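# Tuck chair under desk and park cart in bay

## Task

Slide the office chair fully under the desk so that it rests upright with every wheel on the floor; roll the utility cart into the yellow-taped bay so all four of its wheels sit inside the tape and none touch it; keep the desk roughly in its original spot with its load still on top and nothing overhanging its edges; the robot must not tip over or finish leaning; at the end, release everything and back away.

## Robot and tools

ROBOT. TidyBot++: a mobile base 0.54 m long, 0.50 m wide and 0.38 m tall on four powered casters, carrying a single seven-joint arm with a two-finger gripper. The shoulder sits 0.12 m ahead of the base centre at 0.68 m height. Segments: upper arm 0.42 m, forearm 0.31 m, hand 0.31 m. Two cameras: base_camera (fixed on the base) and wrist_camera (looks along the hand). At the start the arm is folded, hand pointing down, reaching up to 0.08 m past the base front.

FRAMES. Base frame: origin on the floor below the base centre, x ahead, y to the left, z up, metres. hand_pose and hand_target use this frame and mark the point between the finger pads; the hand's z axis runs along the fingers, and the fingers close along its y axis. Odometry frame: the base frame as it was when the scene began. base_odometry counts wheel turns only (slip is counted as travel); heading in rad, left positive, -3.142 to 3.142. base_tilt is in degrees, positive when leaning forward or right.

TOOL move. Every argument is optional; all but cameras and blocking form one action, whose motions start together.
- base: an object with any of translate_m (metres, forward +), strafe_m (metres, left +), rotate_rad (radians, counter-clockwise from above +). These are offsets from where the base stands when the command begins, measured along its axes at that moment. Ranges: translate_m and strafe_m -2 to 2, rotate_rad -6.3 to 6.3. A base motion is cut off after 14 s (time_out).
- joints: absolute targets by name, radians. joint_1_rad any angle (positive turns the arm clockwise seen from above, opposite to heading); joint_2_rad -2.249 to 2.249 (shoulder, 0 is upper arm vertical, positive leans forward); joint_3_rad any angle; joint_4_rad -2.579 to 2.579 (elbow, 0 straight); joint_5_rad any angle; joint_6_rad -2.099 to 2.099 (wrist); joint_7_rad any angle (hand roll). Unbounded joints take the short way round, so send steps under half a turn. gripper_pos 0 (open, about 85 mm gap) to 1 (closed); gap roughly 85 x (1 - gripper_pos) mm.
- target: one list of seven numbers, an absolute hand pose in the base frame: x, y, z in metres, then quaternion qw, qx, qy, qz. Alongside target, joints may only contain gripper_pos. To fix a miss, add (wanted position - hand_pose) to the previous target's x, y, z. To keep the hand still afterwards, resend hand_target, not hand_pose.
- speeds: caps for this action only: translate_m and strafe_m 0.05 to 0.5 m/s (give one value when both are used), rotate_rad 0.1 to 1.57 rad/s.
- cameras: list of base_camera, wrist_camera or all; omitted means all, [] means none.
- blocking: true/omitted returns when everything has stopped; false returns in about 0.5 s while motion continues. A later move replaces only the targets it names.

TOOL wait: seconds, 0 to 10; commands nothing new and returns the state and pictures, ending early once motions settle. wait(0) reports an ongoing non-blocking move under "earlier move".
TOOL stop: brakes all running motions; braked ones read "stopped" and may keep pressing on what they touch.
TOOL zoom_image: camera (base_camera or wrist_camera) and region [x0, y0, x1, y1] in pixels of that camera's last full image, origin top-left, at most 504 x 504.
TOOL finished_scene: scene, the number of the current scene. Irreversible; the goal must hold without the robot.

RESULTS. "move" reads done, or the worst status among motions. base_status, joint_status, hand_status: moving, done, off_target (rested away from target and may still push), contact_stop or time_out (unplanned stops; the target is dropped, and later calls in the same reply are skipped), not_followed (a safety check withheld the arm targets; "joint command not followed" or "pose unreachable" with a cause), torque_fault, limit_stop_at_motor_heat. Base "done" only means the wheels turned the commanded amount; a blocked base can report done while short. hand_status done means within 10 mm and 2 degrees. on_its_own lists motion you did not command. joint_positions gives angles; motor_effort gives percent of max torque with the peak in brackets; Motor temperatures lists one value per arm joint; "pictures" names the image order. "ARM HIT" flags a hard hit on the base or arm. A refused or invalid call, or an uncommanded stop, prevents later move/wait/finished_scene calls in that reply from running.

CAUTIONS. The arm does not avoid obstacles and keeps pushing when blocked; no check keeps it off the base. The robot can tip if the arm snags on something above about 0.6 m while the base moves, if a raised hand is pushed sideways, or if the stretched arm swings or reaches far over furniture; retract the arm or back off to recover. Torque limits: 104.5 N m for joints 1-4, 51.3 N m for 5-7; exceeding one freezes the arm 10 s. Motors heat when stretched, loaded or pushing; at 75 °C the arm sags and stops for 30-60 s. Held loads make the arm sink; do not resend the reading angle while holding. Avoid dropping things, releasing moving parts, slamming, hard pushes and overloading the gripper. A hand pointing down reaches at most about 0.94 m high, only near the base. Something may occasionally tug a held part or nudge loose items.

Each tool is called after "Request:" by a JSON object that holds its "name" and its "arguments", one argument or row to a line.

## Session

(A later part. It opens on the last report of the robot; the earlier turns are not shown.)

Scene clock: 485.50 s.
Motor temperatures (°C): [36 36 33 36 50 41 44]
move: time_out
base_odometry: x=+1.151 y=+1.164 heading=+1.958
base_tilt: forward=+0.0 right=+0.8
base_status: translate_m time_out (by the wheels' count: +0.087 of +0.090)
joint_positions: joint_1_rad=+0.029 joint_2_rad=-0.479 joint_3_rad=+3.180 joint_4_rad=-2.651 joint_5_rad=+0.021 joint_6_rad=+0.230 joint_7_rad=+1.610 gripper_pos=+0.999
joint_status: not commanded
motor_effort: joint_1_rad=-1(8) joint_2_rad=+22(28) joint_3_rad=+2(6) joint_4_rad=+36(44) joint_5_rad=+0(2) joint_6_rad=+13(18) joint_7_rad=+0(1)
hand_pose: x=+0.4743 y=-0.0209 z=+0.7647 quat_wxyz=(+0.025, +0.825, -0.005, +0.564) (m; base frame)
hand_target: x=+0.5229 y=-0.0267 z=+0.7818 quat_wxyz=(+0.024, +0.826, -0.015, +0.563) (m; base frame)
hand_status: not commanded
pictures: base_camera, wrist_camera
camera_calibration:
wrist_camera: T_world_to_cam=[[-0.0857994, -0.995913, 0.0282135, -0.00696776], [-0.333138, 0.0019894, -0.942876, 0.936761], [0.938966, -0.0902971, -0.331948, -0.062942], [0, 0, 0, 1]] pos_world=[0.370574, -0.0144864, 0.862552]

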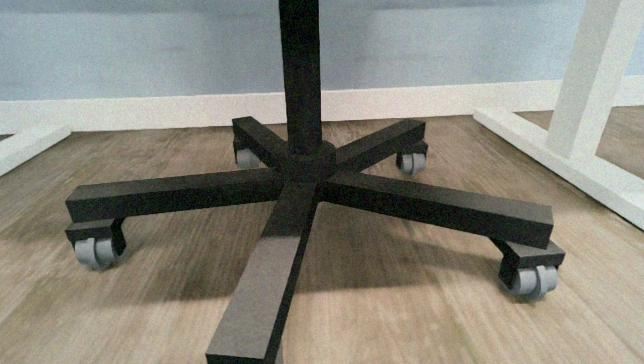

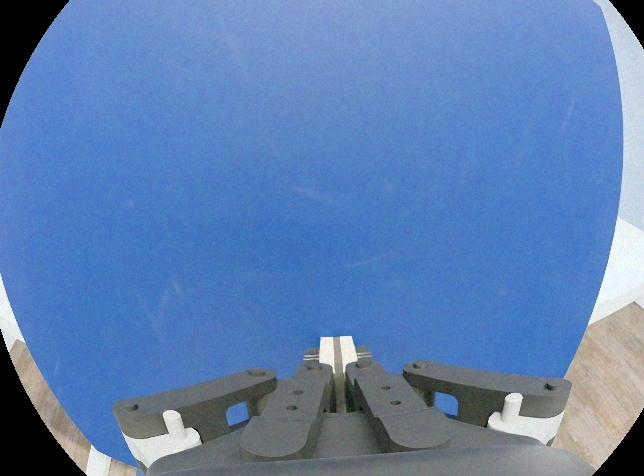

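Request:
{"name": "move", "arguments": {
  "base": {"translate_m":-0.8},
  "speeds": {"translate_m":0.3}
}}

Request:
{"name": "move", "arguments": {
  "base": {"rotate_rad":2.1}
}}

Scene clock: 492.17 s.
Motor temperatures (°C): [36 36 33 36 50 41 44]
move: done
base_odometry: x=+1.453 y=+0.423 heading=+1.957
base_tilt: forward=+0.1 right=+0.8
base_status: done
joint_positions: joint_1_rad=+0.028 joint_2_rad=-0.336 joint_3_rad=+3.179 joint_4_rad=-2.551 joint_5_rad=+0.021 joint_6_rad=+0.230 joint_7_rad=+1.610 gripper_pos=+0.999
joint_status: not commanded
motor_effort: joint_1_rad=-1(2) joint_2_rad=-6(24) joint_3_rad=+0(4) joint_4_rad=+19(36) joint_5_rad=+0(1) joint_6_rad=+9(14) joint_7_rad=+0(1)
hand_pose: x=+0.5162 y=-0.0235 z=+0.7650 quat_wxyz=(+0.026, +0.837, -0.004, +0.546) (m; base frame)
hand_target: x=+0.5229 y=-0.0267 z=+0.7818 quat_wxyz=(+0.024, +0.826, -0.015, +0.563) (m; base frame)
hand_status: not commanded
pictures: base_camera, wrist_camera
camera_calibration:
wrist_camera: T_world_to_cam=[[-0.0845771, -0.99583, 0.0341953, -0.011102], [-0.373582, -0.000123567, -0.927597, 0.960172], [0.923733, -0.0912282, -0.372013, -0.0639519], [0, 0, 0, 1]] pos_world=[0.416838, -0.0167712, 0.867242]

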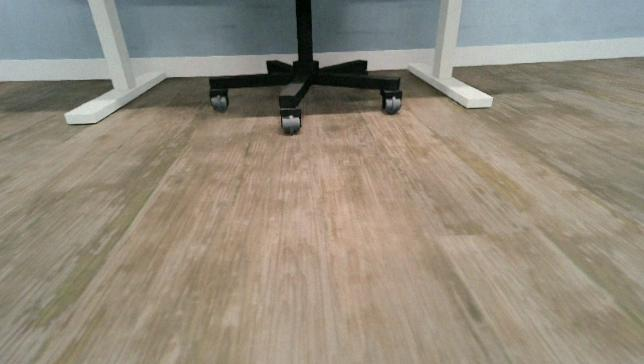

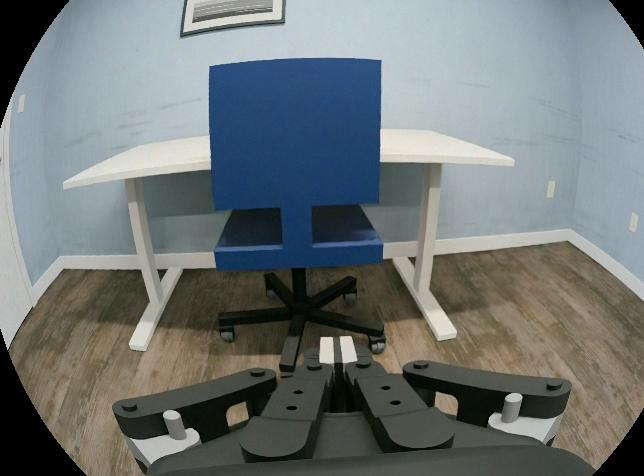

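Scene clock: 494.83 s.
Motor temperatures (°C): [36 36 33 36 50 41 44]
move: done
base_odometry: x=+1.453 y=+0.423 heading=-2.226
base_tilt: forward=+0.1 right=+0.8
base_status: done
joint_positions: joint_1_rad=+0.028 joint_2_rad=-0.336 joint_3_rad=+3.179 joint_4_rad=-2.551 joint_5_rad=+0.021 joint_6_rad=+0.230 joint_7_rad=+1.610 gripper_pos=+0.999
joint_status: not commanded
motor_effort: joint_1_rad=-1(2) joint_2_rad=-6(7) joint_3_rad=+0(2) joint_4_rad=+19(19) joint_5_rad=+0(1) joint_6_rad=+9(10) joint_7_rad=+0(1)
hand_pose: x=+0.5162 y=-0.0235 z=+0.7650 quat_wxyz=(+0.026, +0.837, -0.004, +0.546) (m; base frame)
hand_target: x=+0.5229 y=-0.0267 z=+0.7818 quat_wxyz=(+0.024, +0.826, -0.015, +0.563) (m; base frame)
hand_status: not commanded
pictures: base_camera, wrist_camera
camera_calibration:
wrist_camera: T_world_to_cam=[[-0.0847527, -0.995815, 0.0341953, -0.0110811], [-0.373582, -0.0000576941, -0.927597, 0.960172], [0.923717, -0.0913911, -0.372013, -0.0639499], [0, 0, 0, 1]] pos_world=[0.416835, -0.0168238, 0.867242]

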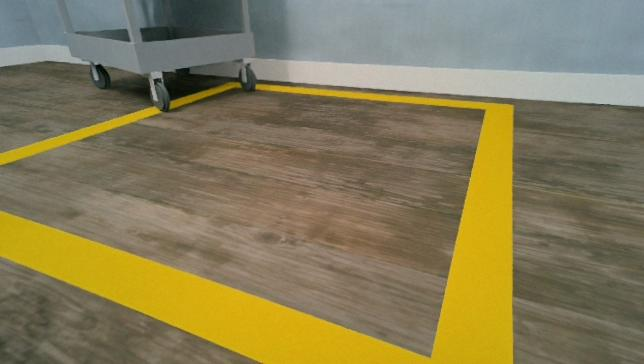

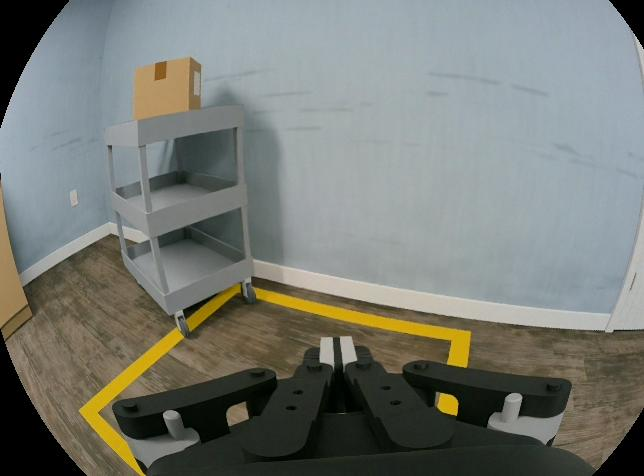

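Request:
{"name": "move", "arguments": {
  "base": {"translate_m":0.72,"strafe_m":-0.34,"rotate_rad":0.8},
  "cameras": []
}}

Request:
{"name": "move", "arguments": {
  "joints": {"joint_1_rad":0.0,"joint_2_rad":1.1,"joint_3_rad":3.17,"joint_4_rad":-1.53,"joint_5_rad":0,"joint_6_rad":1.03,"joint_7_rad":1.61,"gripper_pos":0}
}}

Scene clock: 517.57 s.
Motor temperatures (°C): [36 36 33 36 50 41 44]
move: done
base_odometry: x=+0.744 y=+0.060 heading=-1.426
base_tilt: forward=+0.1 right=+0.8
base_status: done
joint_positions: joint_1_rad=+0.028 joint_2_rad=-0.337 joint_3_rad=+3.179 joint_4_rad=-2.551 joint_5_rad=+0.021 joint_6_rad=+0.230 joint_7_rad=+1.610 gripper_pos=+0.999
joint_status: not commanded
motor_effort: joint_1_rad=-1(2) joint_2_rad=-6(7) joint_3_rad=+0(1) joint_4_rad=+19(20) joint_5_rad=+0(0) joint_6_rad=+9(10) joint_7_rad=+0(1)
hand_pose: x=+0.5162 y=-0.0235 z=+0.7653 quat_wxyz=(+0.026, +0.837, -0.004, +0.546) (m; base frame)
hand_target: x=+0.5229 y=-0.0267 z=+0.7818 quat_wxyz=(+0.024, +0.826, -0.015, +0.563) (m; base frame)
hand_status: not commanded
pictures: none
No camera images: "cameras" was empty.

Scene clock: 520.53 s.
Motor temperatures (°C): [36 36 33 36 50 41 44]
move: done
base_odometry: x=+0.744 y=+0.060 heading=-1.426
base_tilt: forward=+0.2 right=+0.8
base_status: not commanded
joint_positions: joint_1_rad=+0.013 joint_2_rad=+1.089 joint_3_rad=+3.179 joint_4_rad=-1.562 joint_5_rad=+0.021 joint_6_rad=+0.973 joint_7_rad=+1.610 gripper_pos=+0.000
joint_status: all done
motor_effort: joint_1_rad=-1(2) joint_2_rad=-46(48) joint_3_rad=-1(2) joint_4_rad=+14(20) joint_5_rad=+0(1) joint_6_rad=+10(11) joint_7_rad=+0(2)
hand_pose: x=+0.9494 y=-0.0226 z=+0.5656 quat_wxyz=(+0.033, +0.744, +0.024, +0.667) (m; base frame)
hand_target: x=+0.9591 y=-0.0118 z=+0.5893 quat_wxyz=(+0.027, +0.717, +0.018, +0.696) (m; base frame)
hand_status: not commanded
pictures: base_camera, wrist_camera
camera_calibration:
wrist_camera: T_world_to_cam=[[-0.0533413, -0.99667, 0.0616719, -0.0119706], [-0.0768981, -0.0574766, -0.995381, 0.692392], [0.995611, -0.0578374, -0.0735761, -0.774428], [0, 0, 0, 1]] pos_world=[0.823634, -0.0169252, 0.632953]

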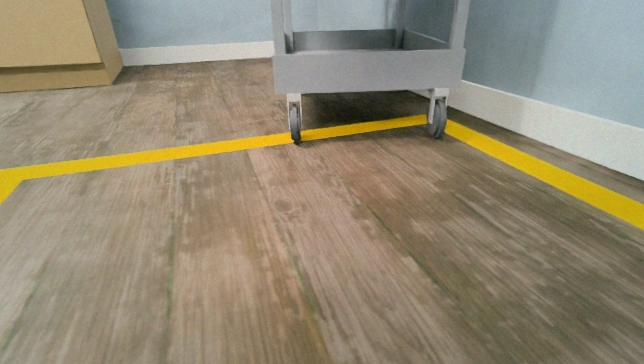

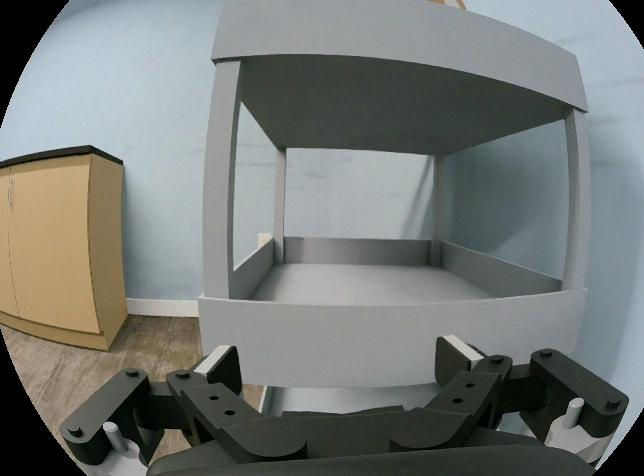

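Request:
{"name": "move", "arguments": {
  "base": {"strafe_m":0.125,"translate_m":0.1},
  "speeds": {"strafe_m":0.15},
  "joints": {"joint_2_rad":1.02,"joint_6_rad":0.98}
}}

Scene clock: 528.53 s.
Motor temperatures (°C): [36 36 33 36 50 41 44]
move: done
base_odometry: x=+0.882 y=-0.022 heading=-1.426
base_tilt: forward=+0.2 right=+0.8
base_status: done
joint_positions: joint_1_rad=-0.001 joint_2_rad=+1.025 joint_3_rad=+3.179 joint_4_rad=-1.554 joint_5_rad=+0.021 joint_6_rad=+0.974 joint_7_rad=+1.610 gripper_pos=+0.000
joint_status: all done
motor_effort: joint_1_rad=+0(3) joint_2_rad=-45(48) joint_3_rad=-1(2) joint_4_rad=+15(16) joint_5_rad=+0(1) joint_6_rad=+9(11) joint_7_rad=+0(1)
hand_pose: x=+0.9577 y=-0.0107 z=+0.6236 quat_wxyz=(+0.029, +0.719, +0.029, +0.694) (m; base frame)
hand_target: x=+0.9642 y=-0.0122 z=+0.6412 quat_wxyz=(+0.028, +0.707, +0.017, +0.707) (m; base frame)
hand_status: not commanded
pictures: base_camera, wrist_camera
camera_calibration:
wrist_camera: T_world_to_cam=[[-0.0433374, -0.997335, 0.0586972, -0.0110003], [-0.00242893, -0.058647, -0.998276, 0.681873], [0.999058, -0.0434053, 0.000119158, -0.826866], [0, 0, 0, 1]] pos_world=[0.827266, -0.00687162, 0.681441]

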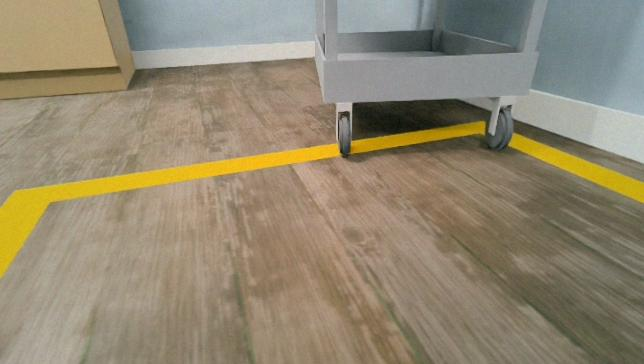

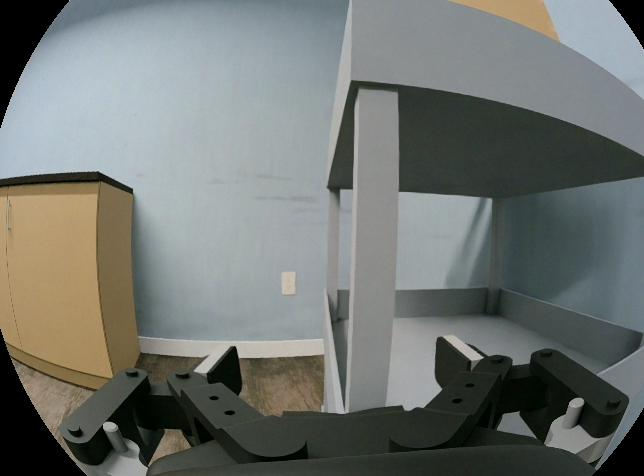

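Request:
{"name": "move", "arguments": {
  "base": {"strafe_m":-0.025,"translate_m":0.11},
  "speeds": {"translate_m":0.08}
}}

Scene clock: 539.20 s.
Motor temperatures (°C): [36 36 33 36 50 41 44]
move: done
base_odometry: x=+0.874 y=-0.134 heading=-1.426
base_tilt: forward=+0.2 right=+0.8
base_status: done
joint_positions: joint_1_rad=-0.001 joint_2_rad=+1.025 joint_3_rad=+3.179 joint_4_rad=-1.553 joint_5_rad=+0.021 joint_6_rad=+0.974 joint_7_rad=+1.610 gripper_pos=+0.000
joint_status: not commanded
motor_effort: joint_1_rad=-1(2) joint_2_rad=-46(47) joint_3_rad=+0(1) joint_4_rad=+15(16) joint_5_rad=+0(0) joint_6_rad=+10(10) joint_7_rad=+0(1)
hand_pose: x=+0.9578 y=-0.0107 z=+0.6238 quat_wxyz=(+0.029, +0.718, +0.029, +0.694) (m; base frame)
hand_target: x=+0.9642 y=-0.0122 z=+0.6412 quat_wxyz=(+0.028, +0.707, +0.017, +0.707) (m; base frame)
hand_status: not commanded
pictures: base_camera, wrist_camera
camera_calibration:
wrist_camera: T_world_to_cam=[[-0.0433556, -0.997335, 0.058682, -0.0109835], [-0.00195918, -0.0586523, -0.998277, 0.681712], [0.999058, -0.0433958, 0.000588949, -0.827251], [0, 0, 0, 1]] pos_world=[0.827331, -0.0068695, 0.681668]

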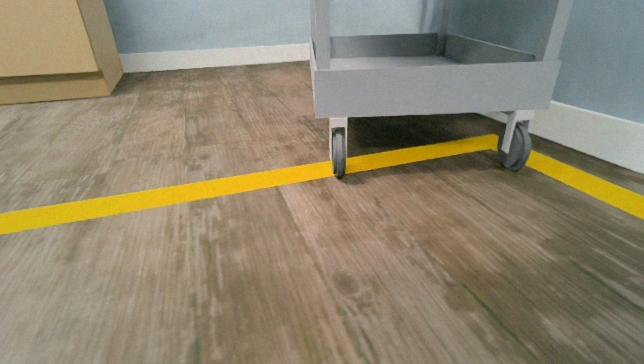

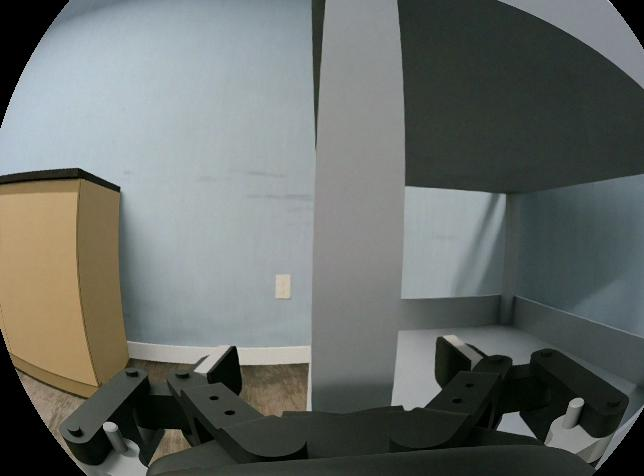

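Request:
{"name": "move", "arguments": {
  "joints": {"gripper_pos":0.7},
  "cameras": []
}}

Request:
{"name": "move", "arguments": {
  "base": {"translate_m":-0.75,"strafe_m":0.05},
  "speeds": {"translate_m":0.12}
}}

Scene clock: 545.40 s.
Motor temperatures (°C): [36 37 33 36 50 41 44]
move: done
base_odometry: x=+0.874 y=-0.134 heading=-1.426
base_tilt: forward=+0.2 right=+0.8
base_status: not commanded
joint_positions: joint_1_rad=+0.001 joint_2_rad=+1.025 joint_3_rad=+3.179 joint_4_rad=-1.553 joint_5_rad=+0.020 joint_6_rad=+0.974 joint_7_rad=+1.610 gripper_pos=+0.700
joint_status: all done
motor_effort: joint_1_rad=-1(4) joint_2_rad=-46(46) joint_3_rad=-1(2) joint_4_rad=+15(15) joint_5_rad=+0(1) joint_6_rad=+9(10) joint_7_rad=+0(1)
hand_pose: x=+0.9578 y=-0.0130 z=+0.6239 quat_wxyz=(+0.030, +0.718, +0.027, +0.694) (m; base frame)
hand_target: x=+0.9642 y=-0.0122 z=+0.6412 quat_wxyz=(+0.028, +0.707, +0.017, +0.707) (m; base frame)
hand_status: not commanded
pictures: none
No camera images: "cameras" was empty.

Scene clock: 552.27 s.
Motor temperatures (°C): [36 37 33 36 50 41 44]
move: done
base_odometry: x=+0.815 y=+0.615 heading=-1.426
base_tilt: forward=+0.2 right=+0.8
base_status: done
joint_positions: joint_1_rad=+0.003 joint_2_rad=+1.025 joint_3_rad=+3.179 joint_4_rad=-1.552 joint_5_rad=+0.020 joint_6_rad=+0.974 joint_7_rad=+1.610 gripper_pos=+0.700
joint_status: not commanded
motor_effort: joint_1_rad=-1(4) joint_2_rad=-46(47) joint_3_rad=-1(2) joint_4_rad=+14(16) joint_5_rad=+0(2) joint_6_rad=+9(11) joint_7_rad=+1(1)
hand_pose: x=+0.9580 y=-0.0141 z=+0.6243 quat_wxyz=(+0.031, +0.718, +0.027, +0.695) (m; base frame)
hand_target: x=+0.9642 y=-0.0122 z=+0.6412 quat_wxyz=(+0.028, +0.707, +0.017, +0.707) (m; base frame)
hand_status: not commanded
pictures: base_camera, wrist_camera
camera_calibration:
wrist_camera: T_world_to_cam=[[-0.0478041, -0.997156, 0.0582708, -0.00985428], [-0.00136835, -0.0582721, -0.9983, 0.681369], [0.998856, -0.0478025, 0.00142119, -0.827965], [0, 0, 0, 1]] pos_world=[0.827479, -0.0097003, 0.681961]

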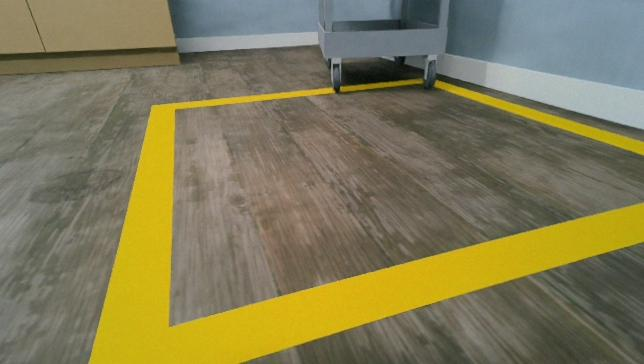

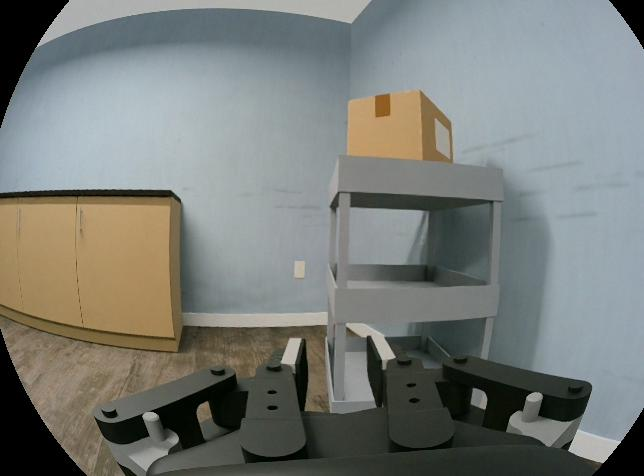

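Request:
{"name": "move", "arguments": {
  "joints": {"gripper_pos":0},
  "cameras": []
}}

Request:
{"name": "move", "arguments": {
  "base": {"translate_m":0.68,"strafe_m":-0.05},
  "speeds": {"translate_m":0.3}
}}

Scene clock: 556.13 s.
Motor temperatures (°C): [36 37 33 36 49 41 44]
move: done
base_odometry: x=+0.815 y=+0.615 heading=-1.426
base_tilt: forward=+0.2 right=+0.8
base_status: not commanded
joint_positions: joint_1_rad=+0.003 joint_2_rad=+1.025 joint_3_rad=+3.179 joint_4_rad=-1.552 joint_5_rad=+0.020 joint_6_rad=+0.974 joint_7_rad=+1.610 gripper_pos=+0.000
joint_status: all done
motor_effort: joint_1_rad=+0(1) joint_2_rad=-46(46) joint_3_rad=-1(1) joint_4_rad=+15(15) joint_5_rad=+0(0) joint_6_rad=+10(10) joint_7_rad=-1(1)
hand_pose: x=+0.9580 y=-0.0141 z=+0.6243 quat_wxyz=(+0.031, +0.718, +0.027, +0.695) (m; base frame)
hand_target: x=+0.9642 y=-0.0122 z=+0.6412 quat_wxyz=(+0.028, +0.707, +0.017, +0.707) (m; base frame)
hand_status: not commanded
pictures: none
No camera images: "cameras" was empty.

Scene clock: 559.40 s.
Motor temperatures (°C): [36 37 33 36 49 41 44]
move: done
base_odometry: x=+0.863 y=-0.065 heading=-1.427
base_tilt: forward=+0.2 right=+0.8
base_status: done
joint_positions: joint_1_rad=+0.003 joint_2_rad=+1.025 joint_3_rad=+3.179 joint_4_rad=-1.552 joint_5_rad=+0.020 joint_6_rad=+0.974 joint_7_rad=+1.610 gripper_pos=+0.000
joint_status: not commanded
motor_effort: joint_1_rad=-1(3) joint_2_rad=-46(47) joint_3_rad=-1(1) joint_4_rad=+15(16) joint_5_rad=+0(0) joint_6_rad=+9(10) joint_7_rad=+0(1)
hand_pose: x=+0.9581 y=-0.0139 z=+0.6245 quat_wxyz=(+0.031, +0.718, +0.027, +0.695) (m; base frame)
hand_target: x=+0.9642 y=-0.0122 z=+0.6412 quat_wxyz=(+0.028, +0.707, +0.017, +0.707) (m; base frame)
hand_status: not commanded
pictures: base_camera, wrist_camera
camera_calibration:
wrist_camera: T_world_to_cam=[[-0.0476127, -0.997166, 0.0582573, -0.00985995], [-0.00082768, -0.058284, -0.9983, 0.681114], [0.998866, -0.04758, 0.00194973, -0.828442], [0, 0, 0, 1]] pos_world=[0.827596, -0.00955115, 0.682146]

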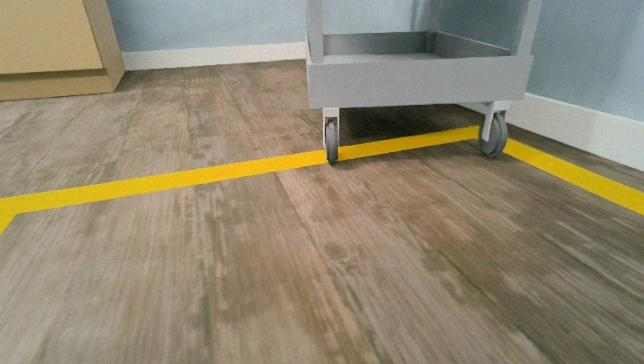

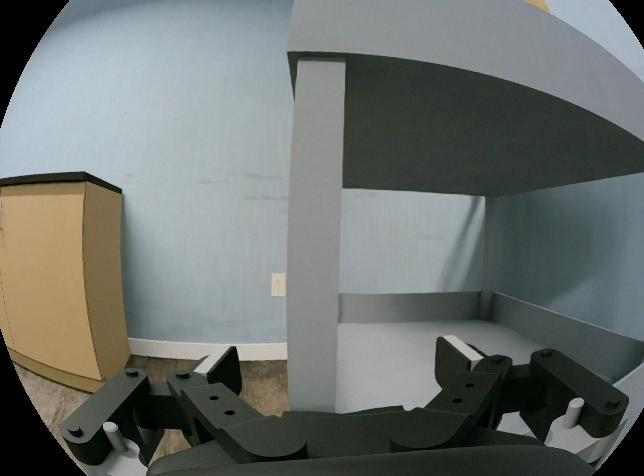

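Request:
{"name": "move", "arguments": {
  "base": {"translate_m":0.13,"strafe_m":0.015},
  "speeds": {"translate_m":0.08}
}}

Request:
{"name": "move", "arguments": {
  "joints": {"gripper_pos":0.85}
}}

Scene clock: 567.63 s.
Motor temperatures (°C): [36 37 33 36 49 41 44]
move: done
base_odometry: x=+0.897 y=-0.192 heading=-1.427
base_tilt: forward=+0.2 right=+0.8
base_status: done
joint_positions: joint_1_rad=-0.004 joint_2_rad=+1.020 joint_3_rad=+3.177 joint_4_rad=-1.551 joint_5_rad=+0.020 joint_6_rad=+0.975 joint_7_rad=+1.610 gripper_pos=+0.000
joint_status: not commanded
motor_effort: joint_1_rad=-1(4) joint_2_rad=-46(48) joint_3_rad=-1(3) joint_4_rad=+15(26) joint_5_rad=+0(3) joint_6_rad=+9(10) joint_7_rad=+1(1)
hand_pose: x=+0.9588 y=-0.0074 z=+0.6298 quat_wxyz=(+0.027, +0.715, +0.029, +0.698) (m; base frame)
hand_target: x=+0.9642 y=-0.0122 z=+0.6412 quat_wxyz=(+0.028, +0.707, +0.017, +0.707) (m; base frame)
hand_status: not commanded
pictures: base_camera, wrist_camera
camera_calibration:
wrist_camera: T_world_to_cam=[[-0.0404794, -0.997632, 0.0555979, -0.00887069], [0.00715127, -0.0559314, -0.998409, 0.679191], [0.999155, -0.0400174, 0.0093984, -0.833786], [0, 0, 0, 1]] pos_world=[0.827865, -0.00422752, 0.68644]

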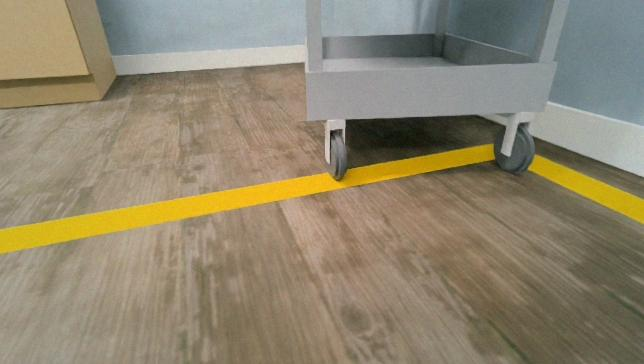

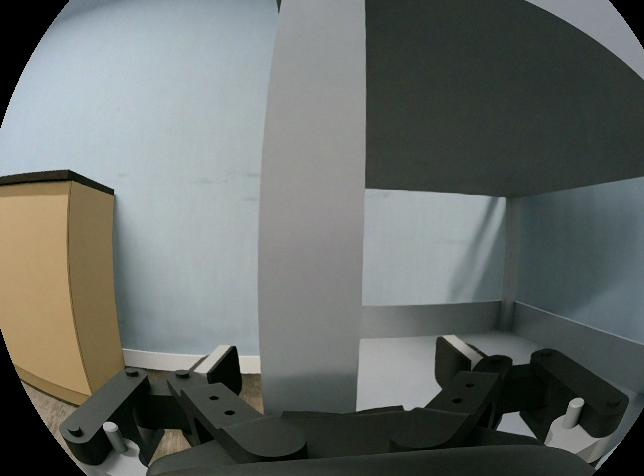

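Scene clock: 568.67 s.
Motor temperatures (°C): [36 37 33 36 49 41 44]
move: off_target
base_odometry: x=+0.896 y=-0.192 heading=-1.427
base_tilt: forward=+0.2 right=+0.8
base_status: not commanded
joint_positions: joint_1_rad=-0.012 joint_2_rad=+1.021 joint_3_rad=+3.161 joint_4_rad=-1.551 joint_5_rad=-0.001 joint_6_rad=+0.975 joint_7_rad=+1.586 gripper_pos=+0.672
joint_status: gripper_pos off_target (ended at +0.672, target +0.850)
motor_effort: joint_1_rad=+2(4) joint_2_rad=-47(49) joint_3_rad=+2(7) joint_4_rad=+16(17) joint_5_rad=+0(7) joint_6_rad=+11(12) joint_7_rad=+2(15)
hand_pose: x=+0.9587 y=+0.0013 z=+0.6291 quat_wxyz=(+0.011, +0.716, +0.011, +0.698) (m; base frame)
hand_target: x=+0.9642 y=-0.0122 z=+0.6412 quat_wxyz=(+0.028, +0.707, +0.017, +0.707) (m; base frame)
hand_status: not commanded
pictures: base_camera, wrist_camera
camera_calibration:
wrist_camera: T_world_to_cam=[[-0.0425397, -0.999064, 0.00788434, 0.0319118], [0.0064271, -0.00816497, -0.999946, 0.680605], [0.999074, -0.0424868, 0.00676842, -0.831602], [0, 0, 0, 1]] pos_world=[0.827815, 0.002107, 0.685946]

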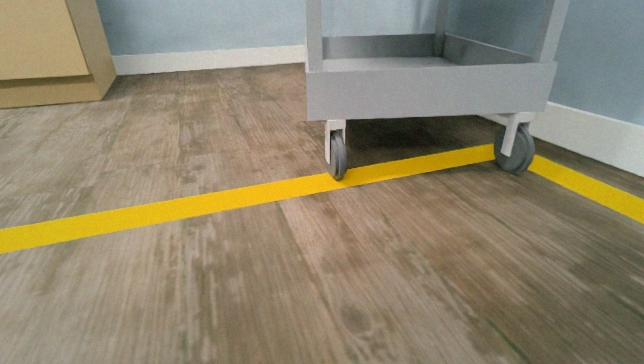

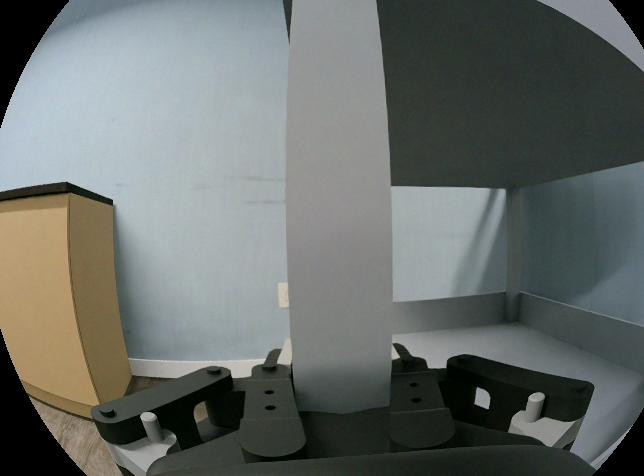

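Request:
{"name": "move", "arguments": {
  "base": {"translate_m":-0.85},
  "speeds": {"translate_m":0.12}
}}

Scene clock: 579.30 s.
Motor temperatures (°C): [36 38 33 36 49 41 44]
move: done
base_odometry: x=+0.774 y=+0.650 heading=-1.426
base_tilt: forward=+0.2 right=+0.8
base_status: done
joint_positions: joint_1_rad=-0.089 joint_2_rad=+1.026 joint_3_rad=+3.126 joint_4_rad=-1.539 joint_5_rad=+0.038 joint_6_rad=+0.969 joint_7_rad=+1.585 gripper_pos=+0.680
joint_status: not commanded
motor_effort: joint_1_rad=+15(18) joint_2_rad=-48(52) joint_3_rad=+9(11) joint_4_rad=+16(20) joint_5_rad=-9(11) joint_6_rad=+9(16) joint_7_rad=+3(9)
hand_pose: x=+0.9560 y=+0.0935 z=+0.6289 quat_wxyz=(-0.037, +0.714, +0.054, +0.697) (m; base frame)
hand_target: x=+0.9642 y=-0.0122 z=+0.6412 quat_wxyz=(+0.028, +0.707, +0.017, +0.707) (m; base frame)
hand_status: not commanded
pictures: base_camera, wrist_camera
camera_calibration:
wrist_camera: T_world_to_cam=[[0.0860424, -0.996291, -0.00129492, 0.00646712], [0.00647813, 0.00185918, -0.999977, 0.680157], [0.99627, 0.086032, 0.00661407, -0.834135], [0, 0, 0, 1]] pos_world=[0.826061, 0.0769409, 0.685667]

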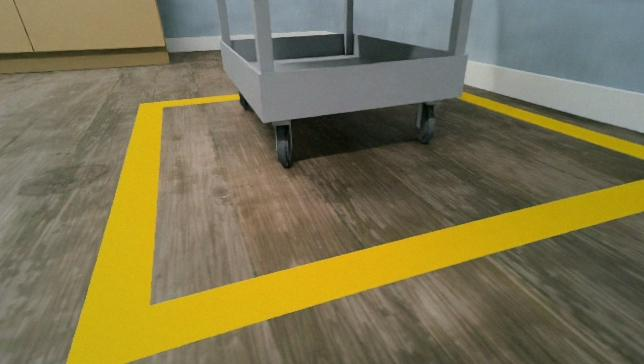

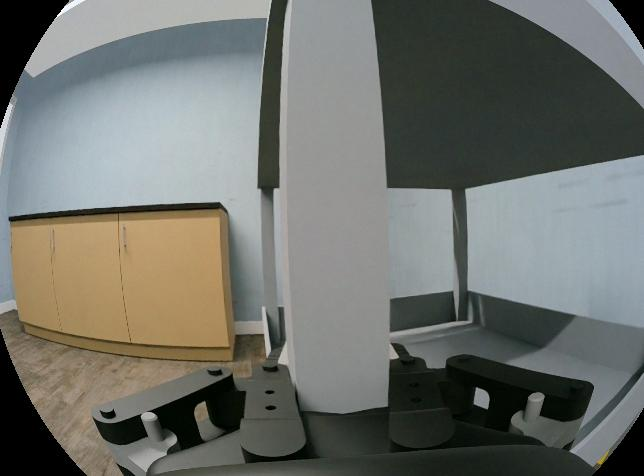

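Request:
{"name": "move", "arguments": {
  "base": {"translate_m":-0.15},
  "speeds": {"translate_m":0.08},
  "cameras": []
}}

Request:
{"name": "wait", "arguments": {
  "seconds": 1,
  "cameras": []
}}

Request:
{"name": "move", "arguments": {
  "joints": {"gripper_pos":0},
  "cameras": []
}}

Request:
{"name": "move", "arguments": {
  "base": {"translate_m":-0.4},
  "speeds": {"translate_m":0.25}
}}

Scene clock: 586.80 s.
Motor temperatures (°C): [36 38 32 35 49 41 44]
move: done
base_odometry: x=+0.753 y=+0.798 heading=-1.426
base_tilt: forward=+0.2 right=+0.8
base_status: done
joint_positions: joint_1_rad=-0.089 joint_2_rad=+1.026 joint_3_rad=+3.126 joint_4_rad=-1.537 joint_5_rad=+0.039 joint_6_rad=+0.968 joint_7_rad=+1.585 gripper_pos=+0.680
joint_status: not commanded
motor_effort: joint_1_rad=+16(18) joint_2_rad=-47(53) joint_3_rad=+9(11) joint_4_rad=+16(19) joint_5_rad=-9(11) joint_6_rad=+9(14) joint_7_rad=+4(5)
hand_pose: x=+0.9564 y=+0.0936 z=+0.6289 quat_wxyz=(-0.037, +0.714, +0.054, +0.697) (m; base frame)
hand_target: x=+0.9642 y=-0.0122 z=+0.6412 quat_wxyz=(+0.028, +0.707, +0.017, +0.707) (m; base frame)
hand_status: not commanded
pictures: none
No camera images: "cameras" was empty.

Scene clock: 587.80 s.
Motor temperatures (°C): [36 38 32 35 49 41 44]
base_odometry: x=+0.753 y=+0.798 heading=-1.426
base_tilt: forward=+0.2 right=+0.8
base_status: done
joint_positions: joint_1_rad=-0.089 joint_2_rad=+1.026 joint_3_rad=+3.126 joint_4_rad=-1.537 joint_5_rad=+0.039 joint_6_rad=+0.968 joint_7_rad=+1.585 gripper_pos=+0.680
joint_status: not commanded
motor_effort: joint_1_rad=+16(18) joint_2_rad=-47(53) joint_3_rad=+10(11) joint_4_rad=+15(19) joint_5_rad=-9(11) joint_6_rad=+9(14) joint_7_rad=+3(5)
hand_pose: x=+0.9564 y=+0.0936 z=+0.6288 quat_wxyz=(-0.037, +0.714, +0.054, +0.697) (m; base frame)
hand_target: x=+0.9642 y=-0.0122 z=+0.6412 quat_wxyz=(+0.028, +0.707, +0.017, +0.707) (m; base frame)
hand_status: not commanded
wait: 1.00 s; at rest by 0.27 s
pictures: none
No camera images: "cameras" was empty.

Scene clock: 588.87 s.
Motor temperatures (°C): [36 38 32 35 49 41 44]
move: done
base_odometry: x=+0.753 y=+0.798 heading=-1.426
base_tilt: forward=+0.2 right=+0.8
base_status: not commanded
joint_positions: joint_1_rad=-0.041 joint_2_rad=+1.026 joint_3_rad=+3.134 joint_4_rad=-1.537 joint_5_rad=+0.038 joint_6_rad=+0.968 joint_7_rad=+1.587 gripper_pos=+0.000
joint_status: all done
motor_effort: joint_1_rad=+6(16) joint_2_rad=-46(47) joint_3_rad=+2(10) joint_4_rad=+16(16) joint_5_rad=-3(9) joint_6_rad=+9(10) joint_7_rad=+0(4)
hand_pose: x=+0.9603 y=+0.0490 z=+0.6288 quat_wxyz=(-0.016, +0.715, +0.038, +0.698) (m; base frame)
hand_target: x=+0.9642 y=-0.0122 z=+0.6412 quat_wxyz=(+0.028, +0.707, +0.017, +0.707) (m; base frame)
hand_status: not commanded
pictures: none
No camera images: "cameras" was empty.

Scene clock: 591.33 s.
Motor temperatures (°C): [36 38 32 35 49 41 44]
move: done
base_odometry: x=+0.695 y=+1.194 heading=-1.425
base_tilt: forward=+0.2 right=+0.8
base_status: done
joint_positions: joint_1_rad=-0.003 joint_2_rad=+1.026 joint_3_rad=+3.153 joint_4_rad=-1.537 joint_5_rad=+0.031 joint_6_rad=+0.968 joint_7_rad=+1.587 gripper_pos=+0.000
joint_status: not commanded
motor_effort: joint_1_rad=-1(6) joint_2_rad=-46(47) joint_3_rad=-1(3) joint_4_rad=+15(16) joint_5_rad=+0(4) joint_6_rad=+10(10) joint_7_rad=-1(1)
hand_pose: x=+0.9618 y=+0.0061 z=+0.6286 quat_wxyz=(+0.007, +0.716, +0.023, +0.698) (m; base frame)
hand_target: x=+0.9642 y=-0.0122 z=+0.6412 quat_wxyz=(+0.028, +0.707, +0.017, +0.707) (m; base frame)
hand_status: not commanded
pictures: base_camera, wrist_camera
camera_calibration:
wrist_camera: T_world_to_cam=[[-0.02056, -0.999599, 0.0194887, 0.00836937], [0.00708735, -0.019638, -0.999782, 0.679436], [0.999763, -0.0204174, 0.00748827, -0.835734], [0, 0, 0, 1]] pos_world=[0.830893, 0.00464525, 0.685383]

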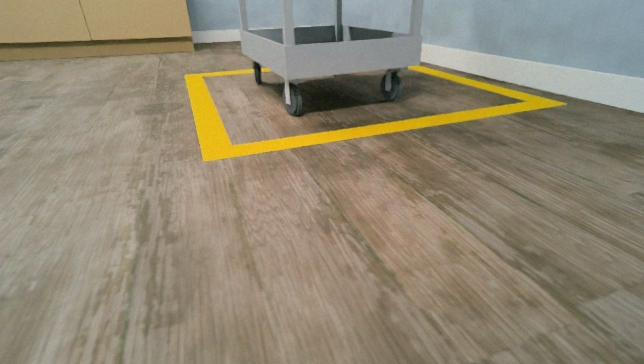

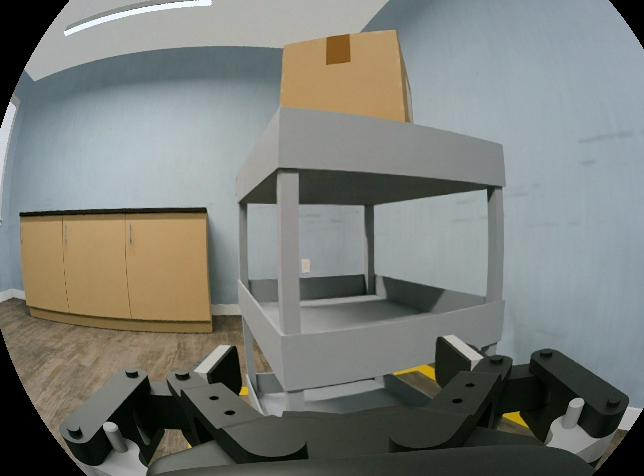

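Request:
{"name": "finished_scene", "arguments": {
  "scene": 2
}}

The scene is finished: the task was done.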